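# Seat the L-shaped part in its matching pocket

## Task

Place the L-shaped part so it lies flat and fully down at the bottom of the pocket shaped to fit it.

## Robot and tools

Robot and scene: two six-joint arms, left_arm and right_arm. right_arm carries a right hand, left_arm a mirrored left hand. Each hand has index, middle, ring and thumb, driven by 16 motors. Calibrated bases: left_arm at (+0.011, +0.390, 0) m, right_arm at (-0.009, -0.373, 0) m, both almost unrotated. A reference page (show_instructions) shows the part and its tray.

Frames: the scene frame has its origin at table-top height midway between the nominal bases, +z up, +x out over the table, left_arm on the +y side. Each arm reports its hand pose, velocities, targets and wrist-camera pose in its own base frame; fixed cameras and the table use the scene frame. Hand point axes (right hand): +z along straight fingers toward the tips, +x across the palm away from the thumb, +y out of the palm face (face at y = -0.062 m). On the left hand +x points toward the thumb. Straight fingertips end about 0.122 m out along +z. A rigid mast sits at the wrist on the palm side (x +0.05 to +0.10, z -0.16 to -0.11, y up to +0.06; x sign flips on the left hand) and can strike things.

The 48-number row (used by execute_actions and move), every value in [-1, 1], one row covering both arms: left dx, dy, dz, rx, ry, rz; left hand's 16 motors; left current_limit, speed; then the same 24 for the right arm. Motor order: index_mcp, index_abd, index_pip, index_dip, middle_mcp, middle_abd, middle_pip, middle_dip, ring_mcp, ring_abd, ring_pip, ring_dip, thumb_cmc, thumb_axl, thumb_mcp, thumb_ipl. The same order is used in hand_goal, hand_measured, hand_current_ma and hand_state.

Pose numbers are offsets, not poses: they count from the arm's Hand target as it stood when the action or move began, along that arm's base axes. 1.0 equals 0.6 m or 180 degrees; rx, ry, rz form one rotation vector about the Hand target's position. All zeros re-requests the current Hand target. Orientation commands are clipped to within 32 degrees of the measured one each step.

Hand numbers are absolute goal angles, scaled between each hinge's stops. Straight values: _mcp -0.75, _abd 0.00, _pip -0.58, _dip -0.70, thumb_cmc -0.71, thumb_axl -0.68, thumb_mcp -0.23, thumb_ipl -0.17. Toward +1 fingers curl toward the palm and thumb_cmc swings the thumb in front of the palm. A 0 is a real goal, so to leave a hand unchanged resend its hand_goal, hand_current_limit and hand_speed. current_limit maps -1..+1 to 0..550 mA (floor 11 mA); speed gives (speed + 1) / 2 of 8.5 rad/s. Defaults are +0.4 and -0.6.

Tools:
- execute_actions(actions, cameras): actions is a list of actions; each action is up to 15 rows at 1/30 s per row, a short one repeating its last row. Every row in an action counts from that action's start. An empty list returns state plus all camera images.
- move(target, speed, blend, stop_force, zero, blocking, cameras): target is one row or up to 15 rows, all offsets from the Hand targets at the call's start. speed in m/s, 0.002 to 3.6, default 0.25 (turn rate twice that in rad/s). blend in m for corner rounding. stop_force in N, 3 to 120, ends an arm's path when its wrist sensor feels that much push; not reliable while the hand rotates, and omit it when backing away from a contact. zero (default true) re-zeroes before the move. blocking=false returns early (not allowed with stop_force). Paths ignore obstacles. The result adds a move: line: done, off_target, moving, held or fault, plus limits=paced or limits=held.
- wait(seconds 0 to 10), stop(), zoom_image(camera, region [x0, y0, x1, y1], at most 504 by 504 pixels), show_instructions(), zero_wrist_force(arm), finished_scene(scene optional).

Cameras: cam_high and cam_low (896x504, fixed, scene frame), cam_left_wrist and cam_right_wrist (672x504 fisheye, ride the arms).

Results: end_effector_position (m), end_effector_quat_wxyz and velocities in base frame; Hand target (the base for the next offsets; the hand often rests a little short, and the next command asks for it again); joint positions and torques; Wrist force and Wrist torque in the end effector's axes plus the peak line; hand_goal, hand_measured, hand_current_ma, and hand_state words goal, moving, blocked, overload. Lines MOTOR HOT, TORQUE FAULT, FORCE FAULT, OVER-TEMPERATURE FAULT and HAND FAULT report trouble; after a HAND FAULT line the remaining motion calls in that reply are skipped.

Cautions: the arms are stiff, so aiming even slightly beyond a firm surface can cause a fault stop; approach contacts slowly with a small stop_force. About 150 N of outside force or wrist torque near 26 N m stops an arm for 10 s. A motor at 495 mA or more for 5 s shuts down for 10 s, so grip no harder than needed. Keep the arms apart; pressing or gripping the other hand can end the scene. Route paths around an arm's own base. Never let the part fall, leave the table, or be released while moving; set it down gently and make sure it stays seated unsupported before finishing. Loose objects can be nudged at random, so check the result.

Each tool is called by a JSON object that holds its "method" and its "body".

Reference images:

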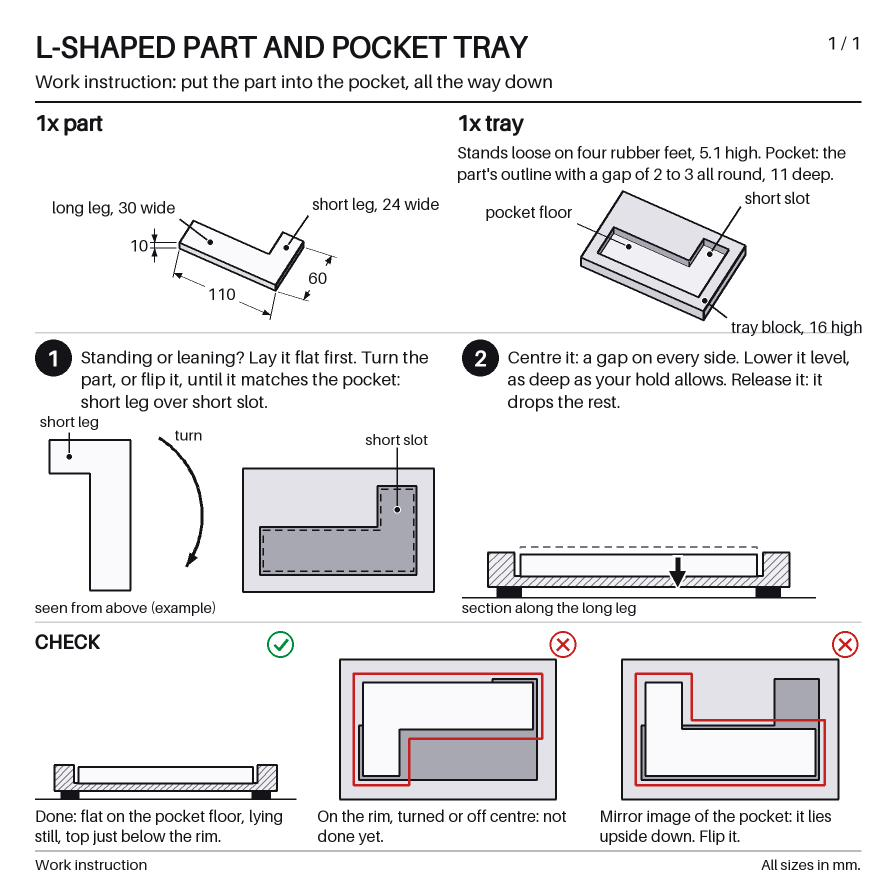

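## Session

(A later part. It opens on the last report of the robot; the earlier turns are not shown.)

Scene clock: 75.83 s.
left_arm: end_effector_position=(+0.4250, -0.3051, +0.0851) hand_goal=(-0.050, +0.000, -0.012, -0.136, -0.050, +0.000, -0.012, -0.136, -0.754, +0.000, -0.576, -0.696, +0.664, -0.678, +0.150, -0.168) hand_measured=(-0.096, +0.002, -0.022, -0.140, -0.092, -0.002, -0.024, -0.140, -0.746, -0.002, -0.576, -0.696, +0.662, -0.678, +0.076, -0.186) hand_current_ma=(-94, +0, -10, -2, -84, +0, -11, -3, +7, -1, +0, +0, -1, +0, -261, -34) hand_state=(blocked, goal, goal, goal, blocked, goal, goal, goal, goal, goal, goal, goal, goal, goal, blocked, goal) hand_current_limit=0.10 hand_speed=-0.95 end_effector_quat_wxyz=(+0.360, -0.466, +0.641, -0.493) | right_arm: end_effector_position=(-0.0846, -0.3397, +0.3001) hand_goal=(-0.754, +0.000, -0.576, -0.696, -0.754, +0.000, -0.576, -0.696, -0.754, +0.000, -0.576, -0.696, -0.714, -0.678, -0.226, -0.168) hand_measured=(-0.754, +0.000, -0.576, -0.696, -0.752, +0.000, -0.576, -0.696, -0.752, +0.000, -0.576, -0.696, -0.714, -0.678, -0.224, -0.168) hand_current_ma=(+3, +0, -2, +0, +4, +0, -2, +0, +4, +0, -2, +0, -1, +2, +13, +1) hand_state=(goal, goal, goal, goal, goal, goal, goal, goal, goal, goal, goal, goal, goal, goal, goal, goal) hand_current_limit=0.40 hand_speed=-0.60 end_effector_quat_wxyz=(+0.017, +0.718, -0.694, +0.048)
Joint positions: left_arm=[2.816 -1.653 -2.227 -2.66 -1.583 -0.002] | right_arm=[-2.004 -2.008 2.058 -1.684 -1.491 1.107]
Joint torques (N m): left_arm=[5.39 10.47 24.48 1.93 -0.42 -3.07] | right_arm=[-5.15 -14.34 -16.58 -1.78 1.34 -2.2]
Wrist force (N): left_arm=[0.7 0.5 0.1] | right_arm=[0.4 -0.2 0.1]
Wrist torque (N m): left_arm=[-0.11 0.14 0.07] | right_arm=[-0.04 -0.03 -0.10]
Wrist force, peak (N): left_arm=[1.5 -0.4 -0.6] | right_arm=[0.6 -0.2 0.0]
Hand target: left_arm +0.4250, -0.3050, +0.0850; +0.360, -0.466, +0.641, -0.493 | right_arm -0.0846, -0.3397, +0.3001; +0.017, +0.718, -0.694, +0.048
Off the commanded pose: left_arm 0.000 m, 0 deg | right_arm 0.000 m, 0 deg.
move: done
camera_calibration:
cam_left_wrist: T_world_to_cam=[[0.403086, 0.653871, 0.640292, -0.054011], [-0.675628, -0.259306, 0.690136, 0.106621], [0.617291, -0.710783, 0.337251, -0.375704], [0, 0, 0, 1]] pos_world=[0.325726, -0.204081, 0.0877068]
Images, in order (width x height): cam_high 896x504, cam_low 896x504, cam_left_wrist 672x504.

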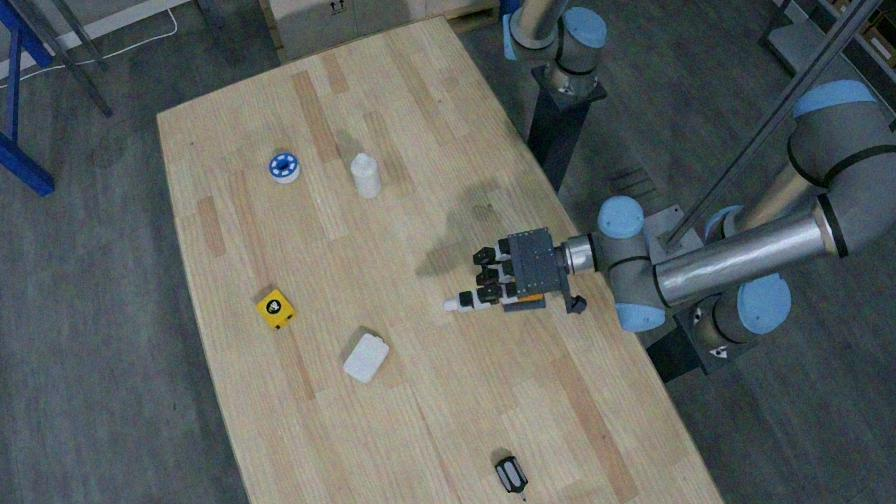

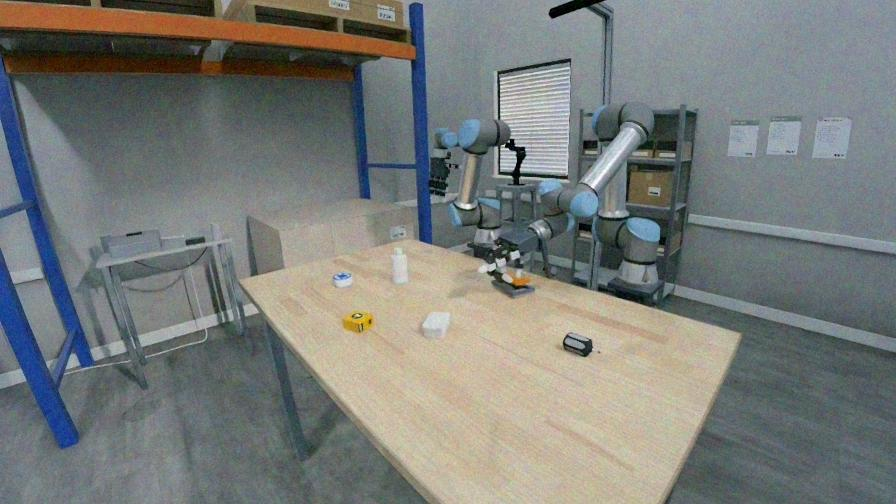

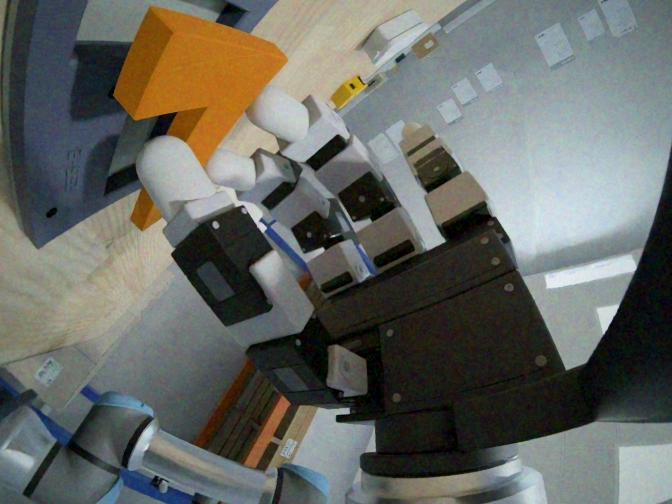

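{"method": "move", "body": {"target": [[0.0053,-0.0068,-0.008,0,0,0,-0.05,0,-0.012,-0.135,-0.05,0,-0.012,-0.135,-0.754,0,-0.576,-0.696,0.664,-0.678,0.15,-0.168,0.1,-0.95,0,0,0,0,0,0,-0.754,0,-0.576,-0.696,-0.754,0,-0.576,-0.696,-0.754,0,-0.576,-0.696,-0.714,-0.678,-0.226,-0.168,0.4,-0.6],[0.0053,-0.0068,-0.031,0,0,0,-0.05,0,-0.012,-0.135,-0.05,0,-0.012,-0.135,-0.754,0,-0.576,-0.696,0.664,-0.678,0.15,-0.168,0.1,-0.95,0,0,0,0,0,0,-0.754,0,-0.576,-0.696,-0.754,0,-0.576,-0.696,-0.754,0,-0.576,-0.696,-0.714,-0.678,-0.226,-0.168,0.4,-0.6]], "speed": [0.04, 0.03], "blend": [0.003, 0], "stop_force": 4, "cameras": ["cam_high", "cam_left_wrist", "cam_low"]}}

{"method": "zoom_image", "body": {"camera": "cam_left_wrist", "region": [0, 0, 320, 260]}}

{"method": "zoom_image", "body": {"camera": "cam_low", "region": [485, 255, 545, 305]}}

{"method": "zoom_image", "body": {"camera": "cam_high", "region": [505, 280, 555, 320]}}

{"method": "zoom_image", "body": {"camera": "cam_left_wrist", "region": [0, 0, 180, 150]}}

{"method": "zoom_image", "body": {"camera": "cam_left_wrist", "region": [140, 0, 320, 150]}}

{"method": "zoom_image", "body": {"camera": "cam_left_wrist", "region": [0, 110, 180, 260]}}

Scene clock: 80.70 s.
left_arm: end_effector_position=(+0.4282, -0.3091, +0.0664) hand_goal=(-0.050, +0.000, -0.012, -0.136, -0.050, +0.000, -0.012, -0.136, -0.754, +0.000, -0.576, -0.696, +0.664, -0.678, +0.150, -0.168) hand_measured=(-0.096, +0.002, -0.022, -0.140, -0.092, -0.002, -0.024, -0.140, -0.746, -0.002, -0.576, -0.696, +0.662, -0.678, +0.076, -0.186) hand_current_ma=(-94, +0, -10, -2, -84, +0, -11, -3, +7, -1, +0, +0, -1, +0, -261, -34) hand_state=(blocked, goal, goal, goal, blocked, goal, goal, goal, goal, goal, goal, goal, goal, goal, blocked, goal) hand_current_limit=0.10 hand_speed=-0.95 end_effector_quat_wxyz=(+0.360, -0.466, +0.641, -0.493) | right_arm: end_effector_position=(-0.0846, -0.3397, +0.3001) hand_goal=(-0.754, +0.000, -0.576, -0.696, -0.754, +0.000, -0.576, -0.696, -0.754, +0.000, -0.576, -0.696, -0.714, -0.678, -0.226, -0.168) hand_measured=(-0.754, +0.000, -0.576, -0.696, -0.752, +0.000, -0.576, -0.696, -0.752, +0.000, -0.576, -0.696, -0.714, -0.678, -0.224, -0.168) hand_current_ma=(+3, +0, -2, +0, +4, +0, -2, +0, +4, +0, -2, +0, -1, +2, +13, +1) hand_state=(goal, goal, goal, goal, goal, goal, goal, goal, goal, goal, goal, goal, goal, goal, goal, goal) hand_current_limit=0.40 hand_speed=-0.60 end_effector_quat_wxyz=(+0.017, +0.718, -0.694, +0.048)
Joint positions: left_arm=[2.807 -1.703 -2.234 -2.603 -1.592 -0.005] | right_arm=[-2.004 -2.008 2.058 -1.684 -1.491 1.107]
Joint torques (N m): left_arm=[6.73 31.71 23.75 -1.13 1.64 2.41] | right_arm=[-6.07 -13.68 -15.82 -1.84 1.13 -2.11]
Wrist force (N): left_arm=[0.9 0.5 -0.2] | right_arm=[0.6 -0.2 -0.1]
Wrist torque (N m): left_arm=[-0.11 0.11 0.15] | right_arm=[-0.02 -0.05 -0.08]
Wrist force, peak (N): left_arm=[1.2 0.9 -0.3] | right_arm=[0.6 -0.2 0.2]
Hand target: left_arm +0.4282, -0.3091, +0.0664; +0.360, -0.466, +0.641, -0.493 | right_arm -0.0846, -0.3397, +0.3001; +0.017, +0.718, -0.694, +0.048
Off the commanded pose: left_arm 0.000 m, 0 deg | right_arm 0.000 m, 0 deg.
move: done
camera_calibration:
cam_left_wrist: T_world_to_cam=[[0.403119, 0.653984, 0.640156, -0.0406648], [-0.675511, -0.259277, 0.690261, 0.120651], [0.617397, -0.71069, 0.337254, -0.374365], [0, 0, 0, 1]] pos_world=[0.329026, -0.208181, 0.0690072]
Images, in order (width x height): cam_high 896x504, cam_low 896x504, cam_left_wrist 672x504.

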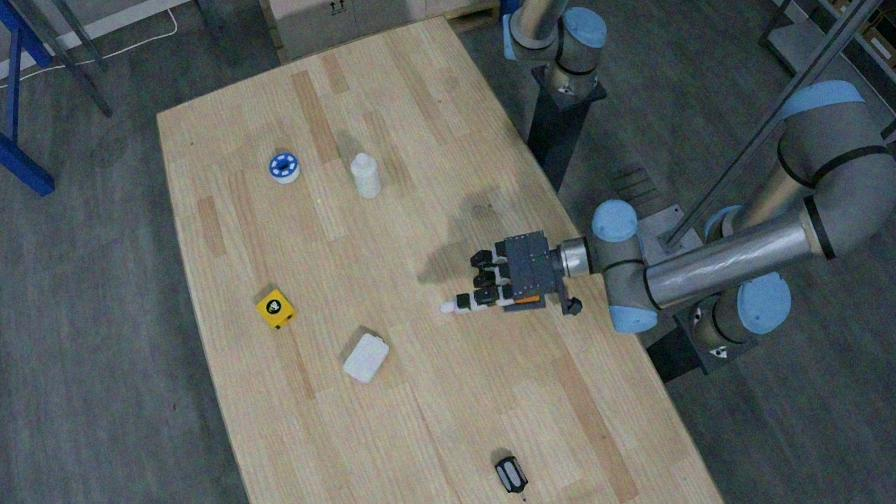

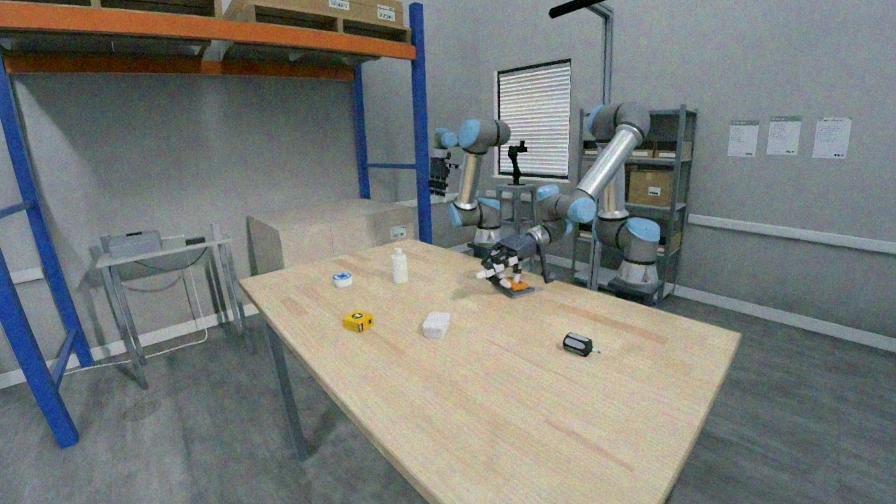

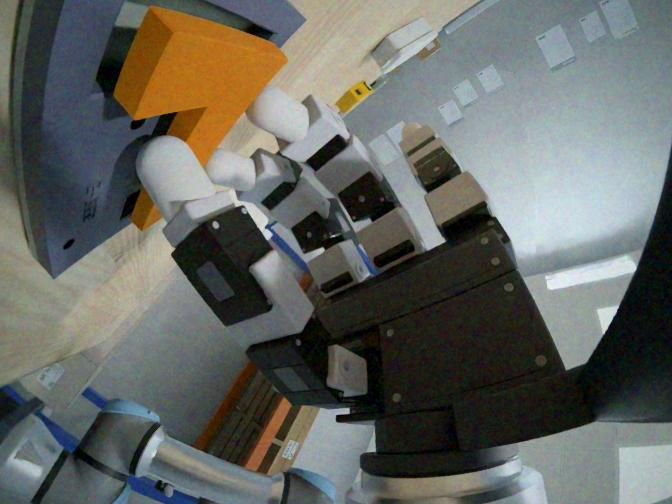

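Scaled by 1.575 from the camera's 672x504 image, which has a finer 960x720 frame.

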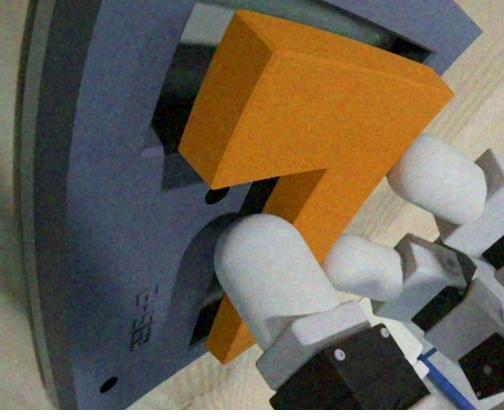

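Scaled by 8.400.

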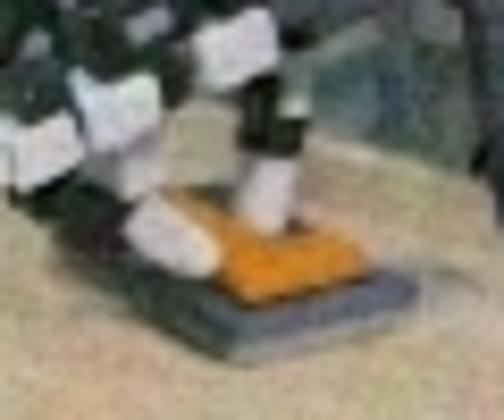

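Scaled by 10.080.

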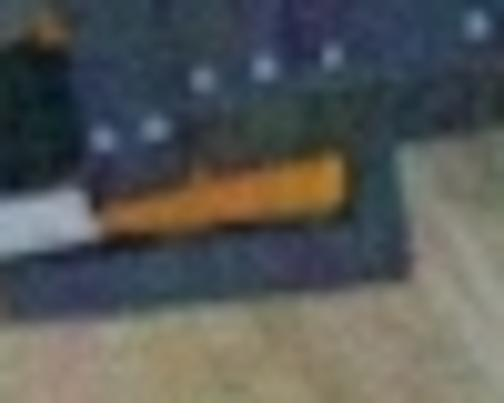

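Scaled by 2.800 from the camera's 672x504 image, which has a finer 960x720 frame.

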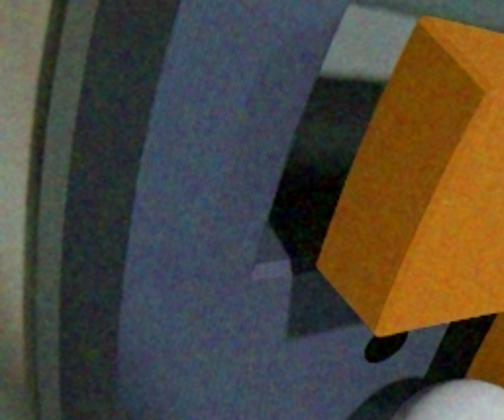

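Scaled by 2.800 from the camera's 672x504 image, which has a finer 960x720 frame.

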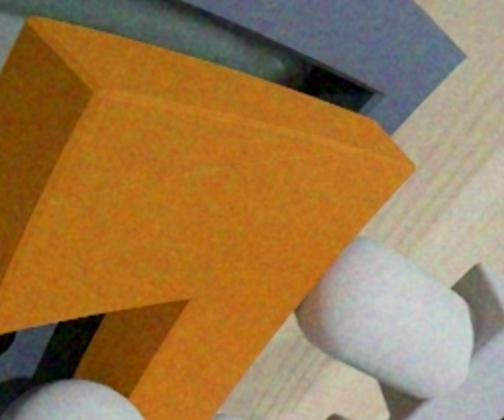

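Scaled by 2.800 from the camera's 672x504 image, which has a finer 960x720 frame.

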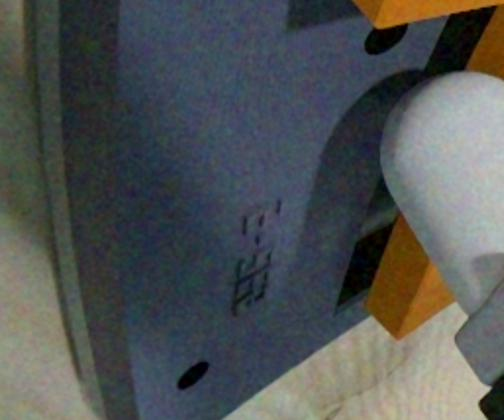

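{"method": "move", "body": {"target": [0,0.001,-0.0107,0,0,0,-0.05,0,-0.012,-0.135,-0.05,0,-0.012,-0.135,-0.754,0,-0.576,-0.696,0.664,-0.678,0.15,-0.168,0.1,-0.95,0,0,0,0,0,0,-0.754,0,-0.576,-0.696,-0.754,0,-0.576,-0.696,-0.754,0,-0.576,-0.696,-0.714,-0.678,-0.226,-0.168,0.4,-0.6], "speed": 0.006, "stop_force": 3, "cameras": ["cam_high", "cam_left_wrist", "cam_low"]}}

{"method": "zoom_image", "body": {"camera": "cam_left_wrist", "region": [0, 0, 320, 260]}}

{"method": "zoom_image", "body": {"camera": "cam_low", "region": [485, 255, 545, 305]}}

{"method": "zoom_image", "body": {"camera": "cam_high", "region": [505, 280, 555, 320]}}

{"method": "zoom_image", "body": {"camera": "cam_left_wrist", "region": [60, 0, 220, 130]}}

{"method": "zoom_image", "body": {"camera": "cam_left_wrist", "region": [180, 0, 320, 110]}}

{"method": "zoom_image", "body": {"camera": "cam_left_wrist", "region": [60, 140, 200, 260]}}

Scene clock: 84.30 s.
left_arm: end_effector_position=(+0.4282, -0.3087, +0.0616) hand_goal=(-0.050, +0.000, -0.012, -0.136, -0.050, +0.000, -0.012, -0.136, -0.754, +0.000, -0.576, -0.696, +0.664, -0.678, +0.150, -0.168) hand_measured=(-0.096, +0.002, -0.024, -0.140, -0.092, -0.002, -0.024, -0.142, -0.746, -0.002, -0.576, -0.696, +0.662, -0.678, +0.076, -0.186) hand_current_ma=(-94, +0, -11, -3, -84, +0, -12, -4, +7, -1, +0, +0, -1, +0, -256, -37) hand_state=(blocked, goal, goal, goal, blocked, goal, goal, goal, goal, goal, goal, goal, goal, goal, blocked, goal) hand_current_limit=0.10 hand_speed=-0.95 end_effector_quat_wxyz=(+0.360, -0.466, +0.641, -0.493) | right_arm: end_effector_position=(-0.0846, -0.3397, +0.3001) hand_goal=(-0.754, +0.000, -0.576, -0.696, -0.754, +0.000, -0.576, -0.696, -0.754, +0.000, -0.576, -0.696, -0.714, -0.678, -0.226, -0.168) hand_measured=(-0.754, +0.000, -0.576, -0.696, -0.752, +0.000, -0.576, -0.696, -0.752, +0.000, -0.576, -0.696, -0.714, -0.678, -0.224, -0.168) hand_current_ma=(+3, +0, -2, +0, +4, +0, -2, +0, +4, +0, -2, +0, -1, +2, +13, +1) hand_state=(goal, goal, goal, goal, goal, goal, goal, goal, goal, goal, goal, goal, goal, goal, goal, goal) hand_current_limit=0.40 hand_speed=-0.60 end_effector_quat_wxyz=(+0.017, +0.718, -0.694, +0.048)
Joint positions: left_arm=[2.809 -1.713 -2.24 -2.587 -1.591 -0.004] | right_arm=[-2.004 -2.008 2.058 -1.684 -1.491 1.107]
Joint torques (N m): left_arm=[-1.93 29.64 22.87 -1.2 -0.55 2.54] | right_arm=[-5.95 -14.05 -15.99 -1.91 1.35 -1.97]
Wrist force (N): left_arm=[1.3 -3.0 -2.0] | right_arm=[0.2 -0.1 0.1]
Wrist torque (N m): left_arm=[-0.36 0.08 0.13] | right_arm=[-0.03 -0.01 -0.10]
Wrist force, peak (N): left_arm=[1.4 -5.7 -2.5] | right_arm=[0.5 -0.1 0.3]
Hand target: left_arm +0.4282, -0.3087, +0.0616; +0.360, -0.466, +0.641, -0.493 (not the last commanded pose) | right_arm -0.0846, -0.3397, +0.3001; +0.017, +0.718, -0.694, +0.048
Off the commanded pose: left_arm 0.002 m, 0 deg | right_arm 0.000 m, 0 deg.
move: contact (left_arm)
camera_calibration:
cam_left_wrist: T_world_to_cam=[[0.403119, 0.653984, 0.640156, -0.0379831], [-0.675511, -0.259277, 0.690261, 0.124025], [0.617397, -0.71069, 0.337254, -0.372425], [0, 0, 0, 1]] pos_world=[0.329026, -0.207681, 0.0643072]
Images, in order (width x height): cam_high 896x504, cam_low 896x504, cam_left_wrist 672x504.

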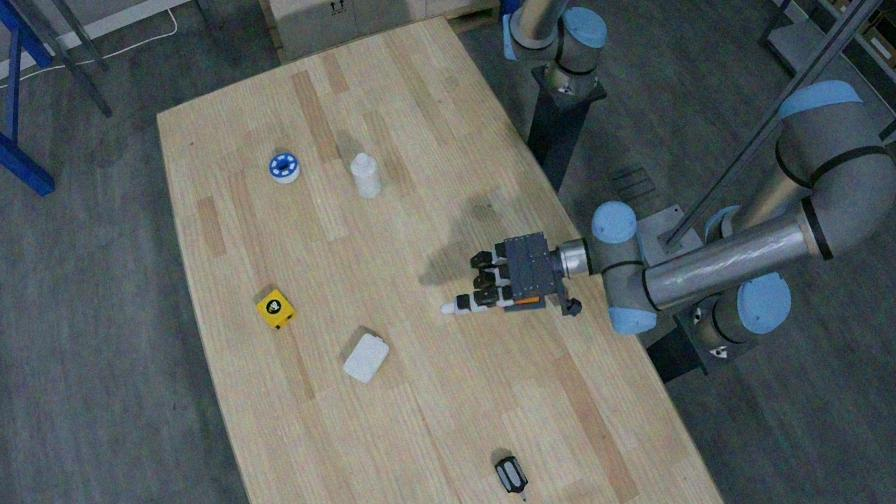

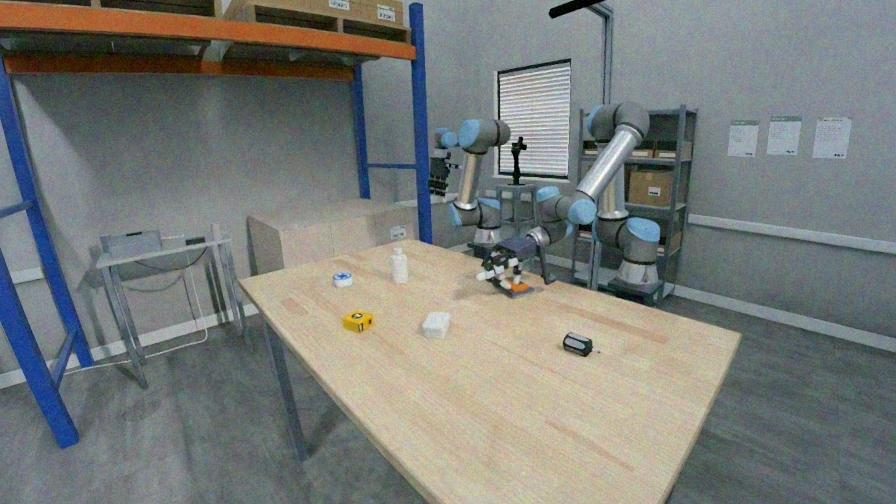

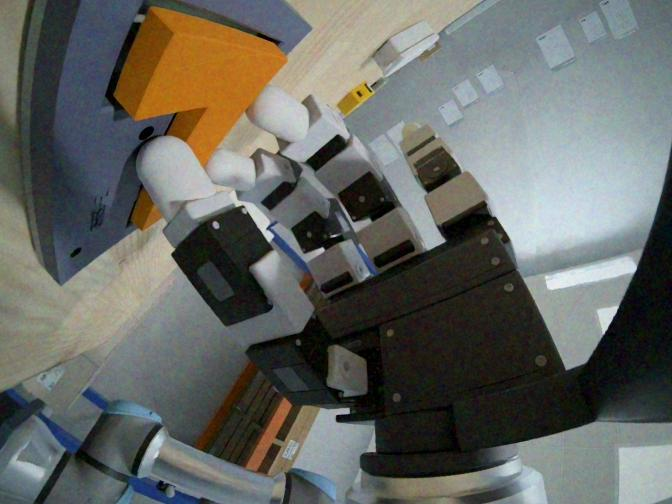

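Scaled by 1.575 from the camera's 672x504 image, which has a finer 960x720 frame.

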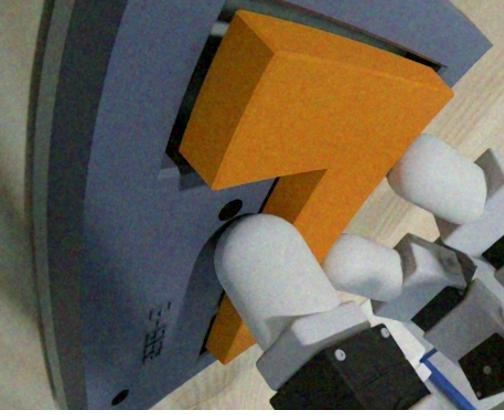

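Scaled by 8.400.

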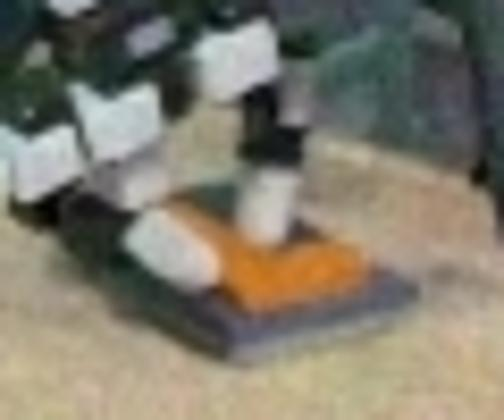

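Scaled by 10.080.

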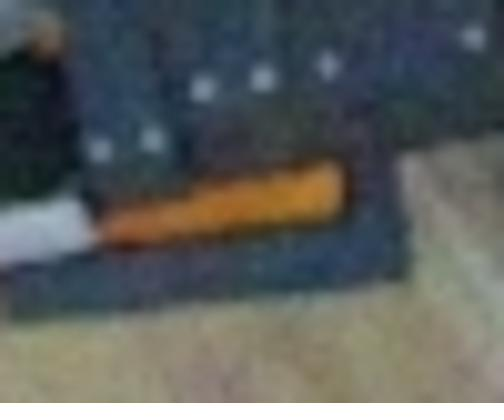

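Scaled by 3.150 from the camera's 672x504 image, which has a finer 960x720 frame.

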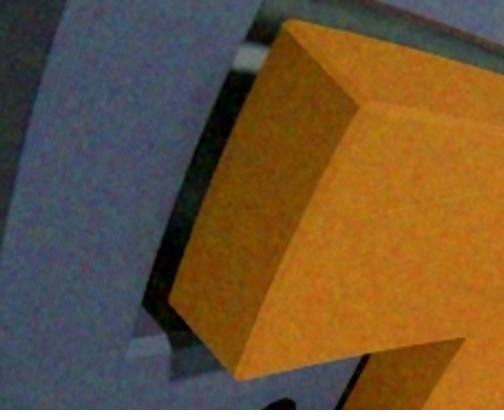

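Scaled by 3.600 from the camera's 672x504 image, which has a finer 960x720 frame.

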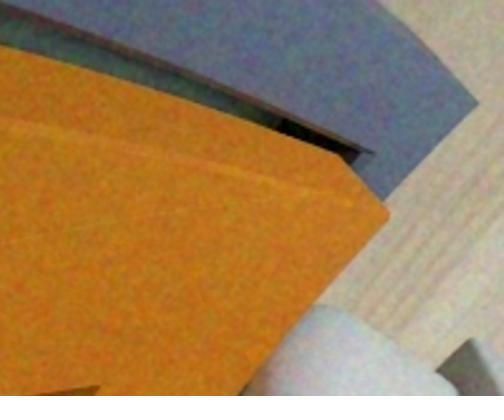

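Scaled by 3.600 from the camera's 672x504 image, which has a finer 960x720 frame.

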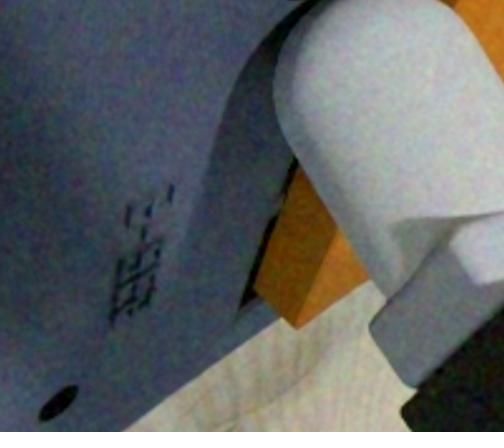

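{"method": "move", "body": {"target": [[0,0,0.0045,0,0,0,-0.05,0,-0.012,-0.135,-0.05,0,-0.012,-0.135,-0.754,0,-0.576,-0.696,0.664,-0.678,0.15,-0.168,0.1,-0.95,0,0,0,0,0,0,-0.754,0,-0.576,-0.696,-0.754,0,-0.576,-0.696,-0.754,0,-0.576,-0.696,-0.714,-0.678,-0.226,-0.168,0.4,-0.6],[-0.0015,-0.0002,0.0045,0,0,-0.0055,-0.05,0,-0.012,-0.135,-0.05,0,-0.012,-0.135,-0.754,0,-0.576,-0.696,0.664,-0.678,0.15,-0.168,0.1,-0.95,0,0,0,0,0,0,-0.754,0,-0.576,-0.696,-0.754,0,-0.576,-0.696,-0.754,0,-0.576,-0.696,-0.714,-0.678,-0.226,-0.168,0.4,-0.6]], "speed": 0.02, "cameras": ["cam_high", "cam_left_wrist", "cam_low"]}}

{"method": "zoom_image", "body": {"camera": "cam_high", "region": [505, 280, 555, 320]}}

{"method": "zoom_image", "body": {"camera": "cam_left_wrist", "region": [60, 0, 220, 130]}}

{"method": "zoom_image", "body": {"camera": "cam_left_wrist", "region": [180, 0, 320, 110]}}

{"method": "zoom_image", "body": {"camera": "cam_left_wrist", "region": [60, 140, 200, 260]}}

{"method": "zoom_image", "body": {"camera": "cam_left_wrist", "region": [180, 60, 320, 180]}}

Scene clock: 87.87 s.
left_arm: end_effector_position=(+0.4273, -0.3088, +0.0643) hand_goal=(-0.050, +0.000, -0.012, -0.136, -0.050, +0.000, -0.012, -0.136, -0.754, +0.000, -0.576, -0.696, +0.664, -0.678, +0.150, -0.168) hand_measured=(-0.096, +0.002, -0.024, -0.140, -0.092, -0.002, -0.024, -0.142, -0.746, -0.002, -0.576, -0.696, +0.662, -0.678, +0.076, -0.188) hand_current_ma=(-94, +0, -11, -3, -84, +0, -12, -4, +7, -1, +0, +0, -1, +0, -256, -37) hand_state=(blocked, goal, goal, goal, blocked, goal, goal, goal, goal, goal, goal, goal, goal, goal, blocked, goal) hand_current_limit=0.10 hand_speed=-0.95 end_effector_quat_wxyz=(+0.355, -0.460, +0.645, -0.496) end_effector_velocity=(+0.001, +0.001, +0.000) end_effector_angular_velocity=(+0.001, -0.001, +0.004) | right_arm: end_effector_position=(-0.0846, -0.3397, +0.3001) hand_goal=(-0.754, +0.000, -0.576, -0.696, -0.754, +0.000, -0.576, -0.696, -0.754, +0.000, -0.576, -0.696, -0.714, -0.678, -0.226, -0.168) hand_measured=(-0.754, +0.000, -0.576, -0.696, -0.752, +0.000, -0.576, -0.696, -0.752, +0.000, -0.576, -0.696, -0.714, -0.678, -0.224, -0.168) hand_current_ma=(+3, +0, -2, +0, +4, +0, -2, +0, +4, +0, -2, +0, -1, +2, +13, +1) hand_state=(goal, goal, goal, goal, goal, goal, goal, goal, goal, goal, goal, goal, goal, goal, goal, goal) hand_current_limit=0.40 hand_speed=-0.60 end_effector_quat_wxyz=(+0.017, +0.718, -0.694, +0.048)
Joint positions: left_arm=[2.819 -1.703 -2.242 -2.595 -1.564 0.003] | right_arm=[-2.004 -2.008 2.058 -1.684 -1.491 1.107]
Joint velocities: left_arm=[-0.001 0 0.002 -0.001 -0.006 0] | right_arm=[within noise]
Joint torques (N m): left_arm=[-3.58 24.27 13.31 3.61 -1.43 0.42] | right_arm=[-5.7 -14.5 -16.01 -1.86 1.28 -2.13]
Wrist force (N): left_arm=[1.1 0.4 -0.4] | right_arm=[0.4 0.0 0.0]
Wrist torque (N m): left_arm=[-0.09 0.09 0.10] | right_arm=[0.00 -0.03 -0.08]
Wrist force, peak (N): left_arm=[1.4 -3.4 -2.1] | right_arm=[0.5 -0.1 0.0]
Hand target: left_arm +0.4273, -0.3088, +0.0643; +0.355, -0.460, +0.645, -0.496 | right_arm -0.0846, -0.3397, +0.3001; +0.017, +0.718, -0.694, +0.048
Off the commanded pose: left_arm 0.000 m, 0 deg | right_arm 0.000 m, 0 deg.
move: done
camera_calibration:
cam_left_wrist: T_world_to_cam=[[0.414385, 0.646846, 0.640215, -0.0462435], [-0.679961, -0.24753, 0.690205, 0.126999], [0.604929, -0.721331, 0.337257, -0.370804], [0, 0, 0, 1]] pos_world=[0.329827, -0.206124, 0.067007]
Images, in order (width x height): cam_high 896x504, cam_low 896x504, cam_left_wrist 672x504.

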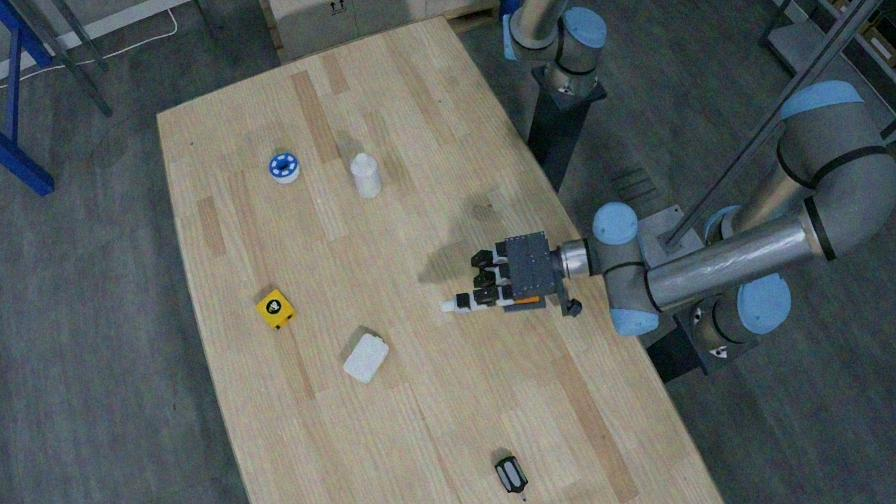

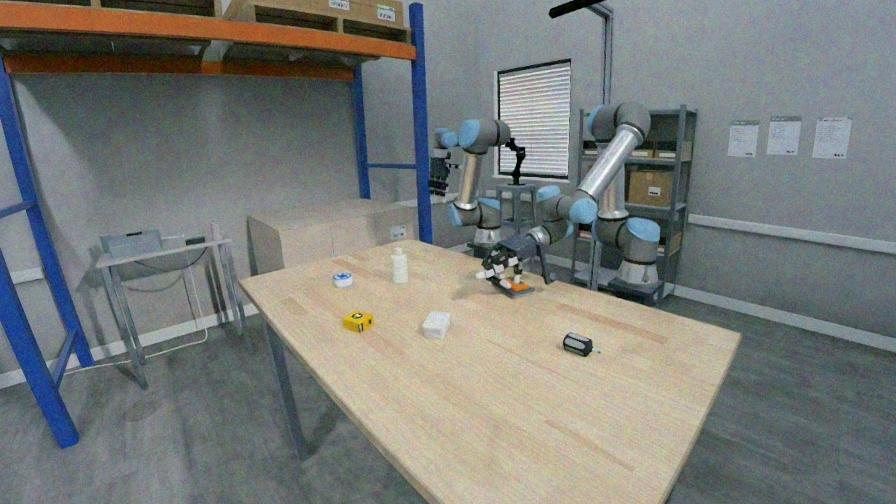

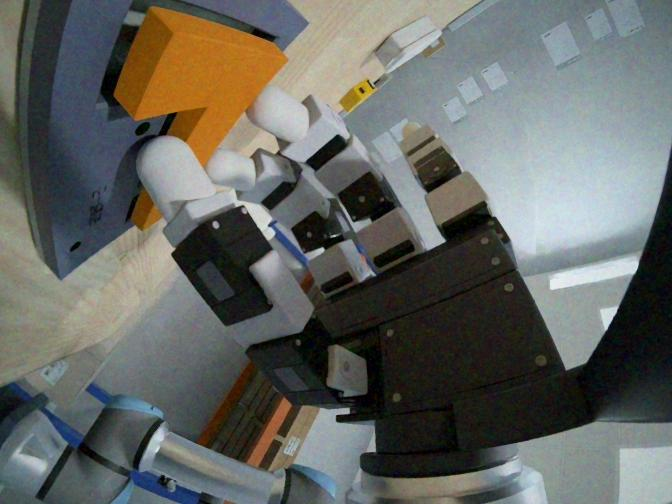

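Scaled by 10.080.

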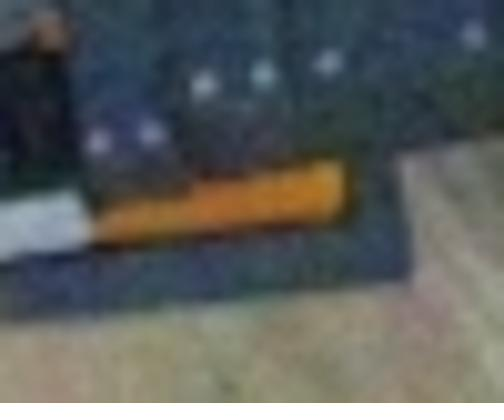

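Scaled by 3.150 from the camera's 672x504 image, which has a finer 960x720 frame.

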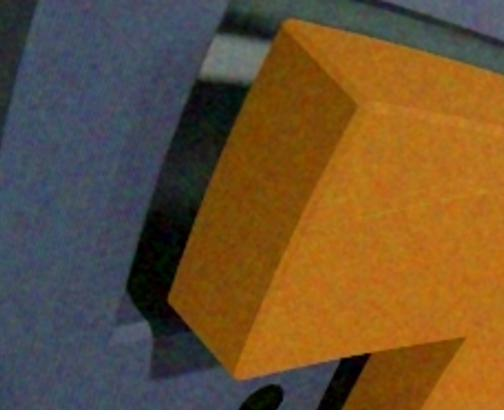

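Scaled by 3.600 from the camera's 672x504 image, which has a finer 960x720 frame.

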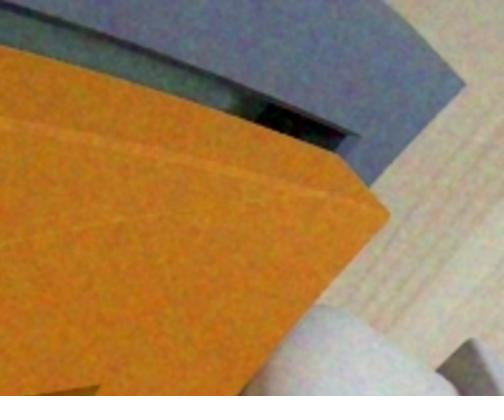

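Scaled by 3.600 from the camera's 672x504 image, which has a finer 960x720 frame.

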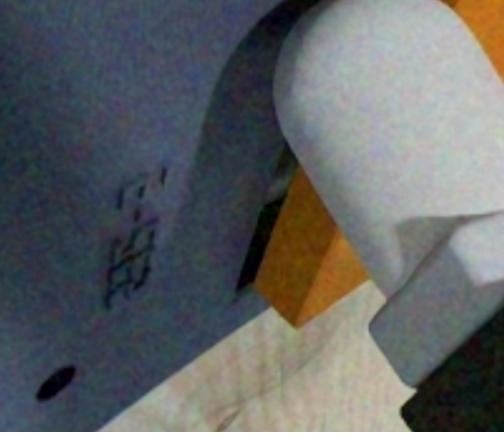

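Scaled by 3.600 from the camera's 672x504 image, which has a finer 960x720 frame.

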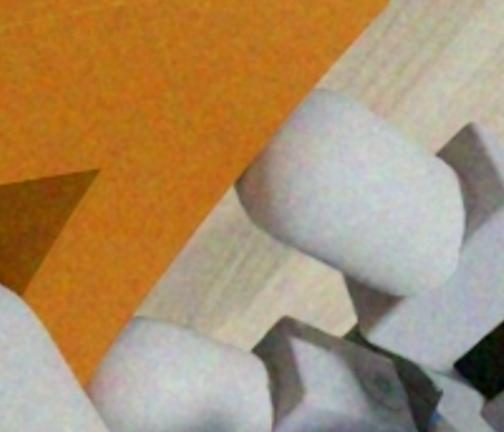

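{"method": "move", "body": {"target": [0,0,-0.008,0,0,0,-0.05,0,-0.012,-0.135,-0.05,0,-0.012,-0.135,-0.754,0,-0.576,-0.696,0.664,-0.678,0.15,-0.168,0.1,-0.95,0,0,0,0,0,0,-0.754,0,-0.576,-0.696,-0.754,0,-0.576,-0.696,-0.754,0,-0.576,-0.696,-0.714,-0.678,-0.226,-0.168,0.4,-0.6], "speed": 0.005, "stop_force": 3, "cameras": ["cam_high", "cam_left_wrist", "cam_low"]}}

{"method": "zoom_image", "body": {"camera": "cam_left_wrist", "region": [60, 0, 220, 130]}}

{"method": "zoom_image", "body": {"camera": "cam_left_wrist", "region": [180, 0, 320, 110]}}

{"method": "zoom_image", "body": {"camera": "cam_left_wrist", "region": [60, 140, 200, 260]}}

{"method": "zoom_image", "body": {"camera": "cam_low", "region": [485, 255, 545, 305]}}

Scene clock: 90.50 s.
left_arm: end_effector_position=(+0.4273, -0.3088, +0.0616) hand_goal=(-0.050, +0.000, -0.012, -0.136, -0.050, +0.000, -0.012, -0.136, -0.754, +0.000, -0.576, -0.696, +0.664, -0.678, +0.150, -0.168) hand_measured=(-0.096, +0.002, -0.024, -0.140, -0.092, -0.002, -0.024, -0.142, -0.746, -0.002, -0.576, -0.696, +0.662, -0.678, +0.076, -0.188) hand_current_ma=(-94, +0, -11, -3, -84, +0, -13, -4, +7, -1, +0, +0, -1, +0, -253, -37) hand_state=(blocked, goal, goal, goal, blocked, goal, goal, goal, goal, goal, goal, goal, goal, goal, blocked, goal) hand_current_limit=0.10 hand_speed=-0.95 end_effector_quat_wxyz=(+0.355, -0.460, +0.645, -0.496) | right_arm: end_effector_position=(-0.0846, -0.3397, +0.3001) hand_goal=(-0.754, +0.000, -0.576, -0.696, -0.754, +0.000, -0.576, -0.696, -0.754, +0.000, -0.576, -0.696, -0.714, -0.678, -0.226, -0.168) hand_measured=(-0.754, +0.000, -0.576, -0.696, -0.752, +0.000, -0.576, -0.696, -0.752, +0.000, -0.576, -0.696, -0.714, -0.678, -0.224, -0.168) hand_current_ma=(+3, +0, -2, +0, +4, +0, -2, +0, +4, +0, -2, +0, -1, +2, +13, +1) hand_state=(goal, goal, goal, goal, goal, goal, goal, goal, goal, goal, goal, goal, goal, goal, goal, goal) hand_current_limit=0.40 hand_speed=-0.60 end_effector_quat_wxyz=(+0.017, +0.718, -0.694, +0.048)
Joint positions: left_arm=[2.819 -1.709 -2.245 -2.586 -1.565 0.003] | right_arm=[-2.004 -2.008 2.058 -1.684 -1.491 1.107]
Joint torques (N m): left_arm=[-4.3 30.22 22.37 -1.19 -1.35 -2.61] | right_arm=[-5.54 -13.77 -15.99 -1.99 1.31 -1.95]
Wrist force (N): left_arm=[1.5 -2.9 -1.8] | right_arm=[0.4 -0.2 -0.1]
Wrist torque (N m): left_arm=[-0.34 0.05 0.12] | right_arm=[-0.02 -0.04 -0.08]
Wrist force, peak (N): left_arm=[1.6 -5.1 -2.6] | right_arm=[0.5 -0.1 0.1]
Hand target: left_arm +0.4273, -0.3088, +0.0616; +0.355, -0.460, +0.645, -0.496 (not the last commanded pose) | right_arm -0.0846, -0.3397, +0.3001; +0.017, +0.718, -0.694, +0.048
Off the commanded pose: left_arm 0.002 m, 0 deg | right_arm 0.000 m, 0 deg.
move: contact (left_arm)
camera_calibration:
cam_left_wrist: T_world_to_cam=[[0.41435, 0.646933, 0.64015, -0.0444809], [-0.679887, -0.247569, 0.690263, 0.128826], [0.605036, -0.72124, 0.337261, -0.369911], [0, 0, 0, 1]] pos_world=[0.329827, -0.206125, 0.0643072]
Images, in order (width x height): cam_high 896x504, cam_low 896x504, cam_left_wrist 672x504.

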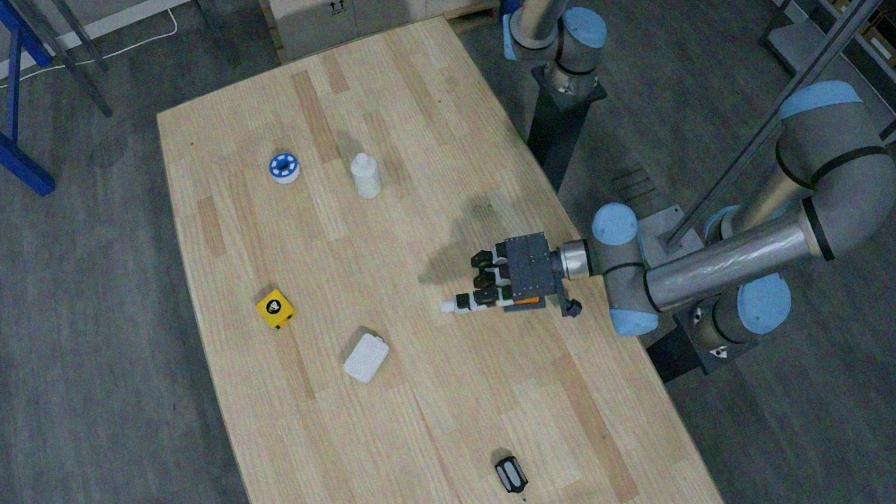

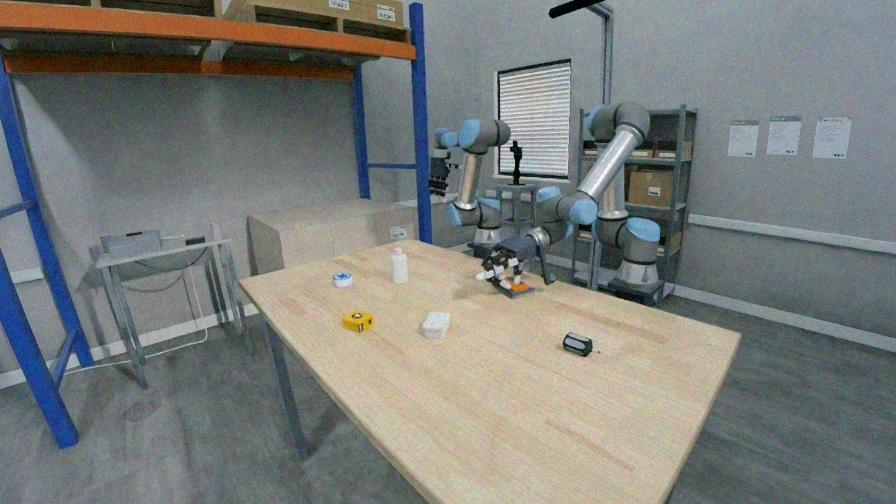

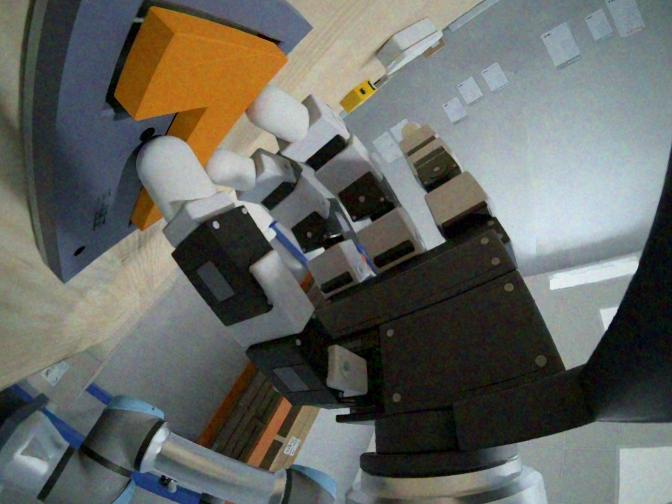

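Scaled by 3.150 from the camera's 672x504 image, which has a finer 960x720 frame.

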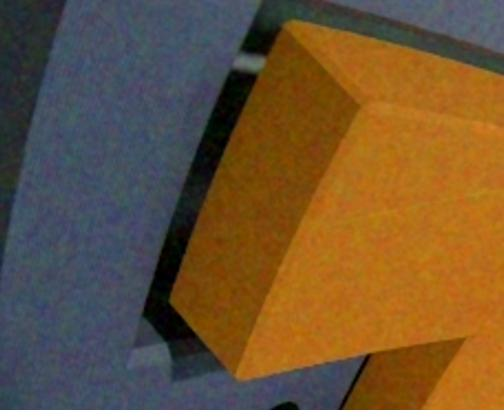

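Scaled by 3.600 from the camera's 672x504 image, which has a finer 960x720 frame.

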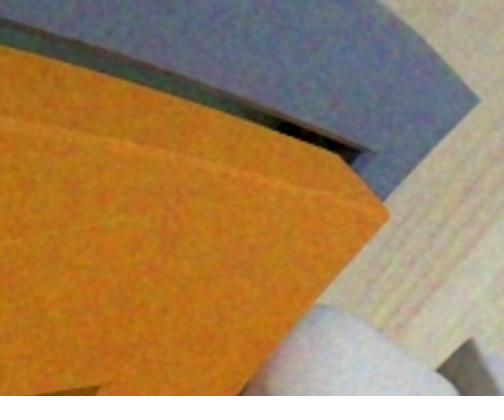

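Scaled by 3.600 from the camera's 672x504 image, which has a finer 960x720 frame.

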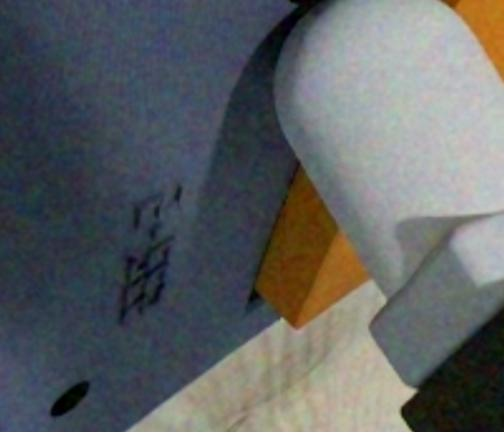

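Scaled by 8.400.

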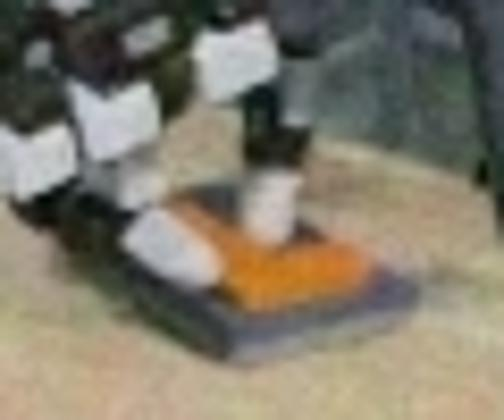

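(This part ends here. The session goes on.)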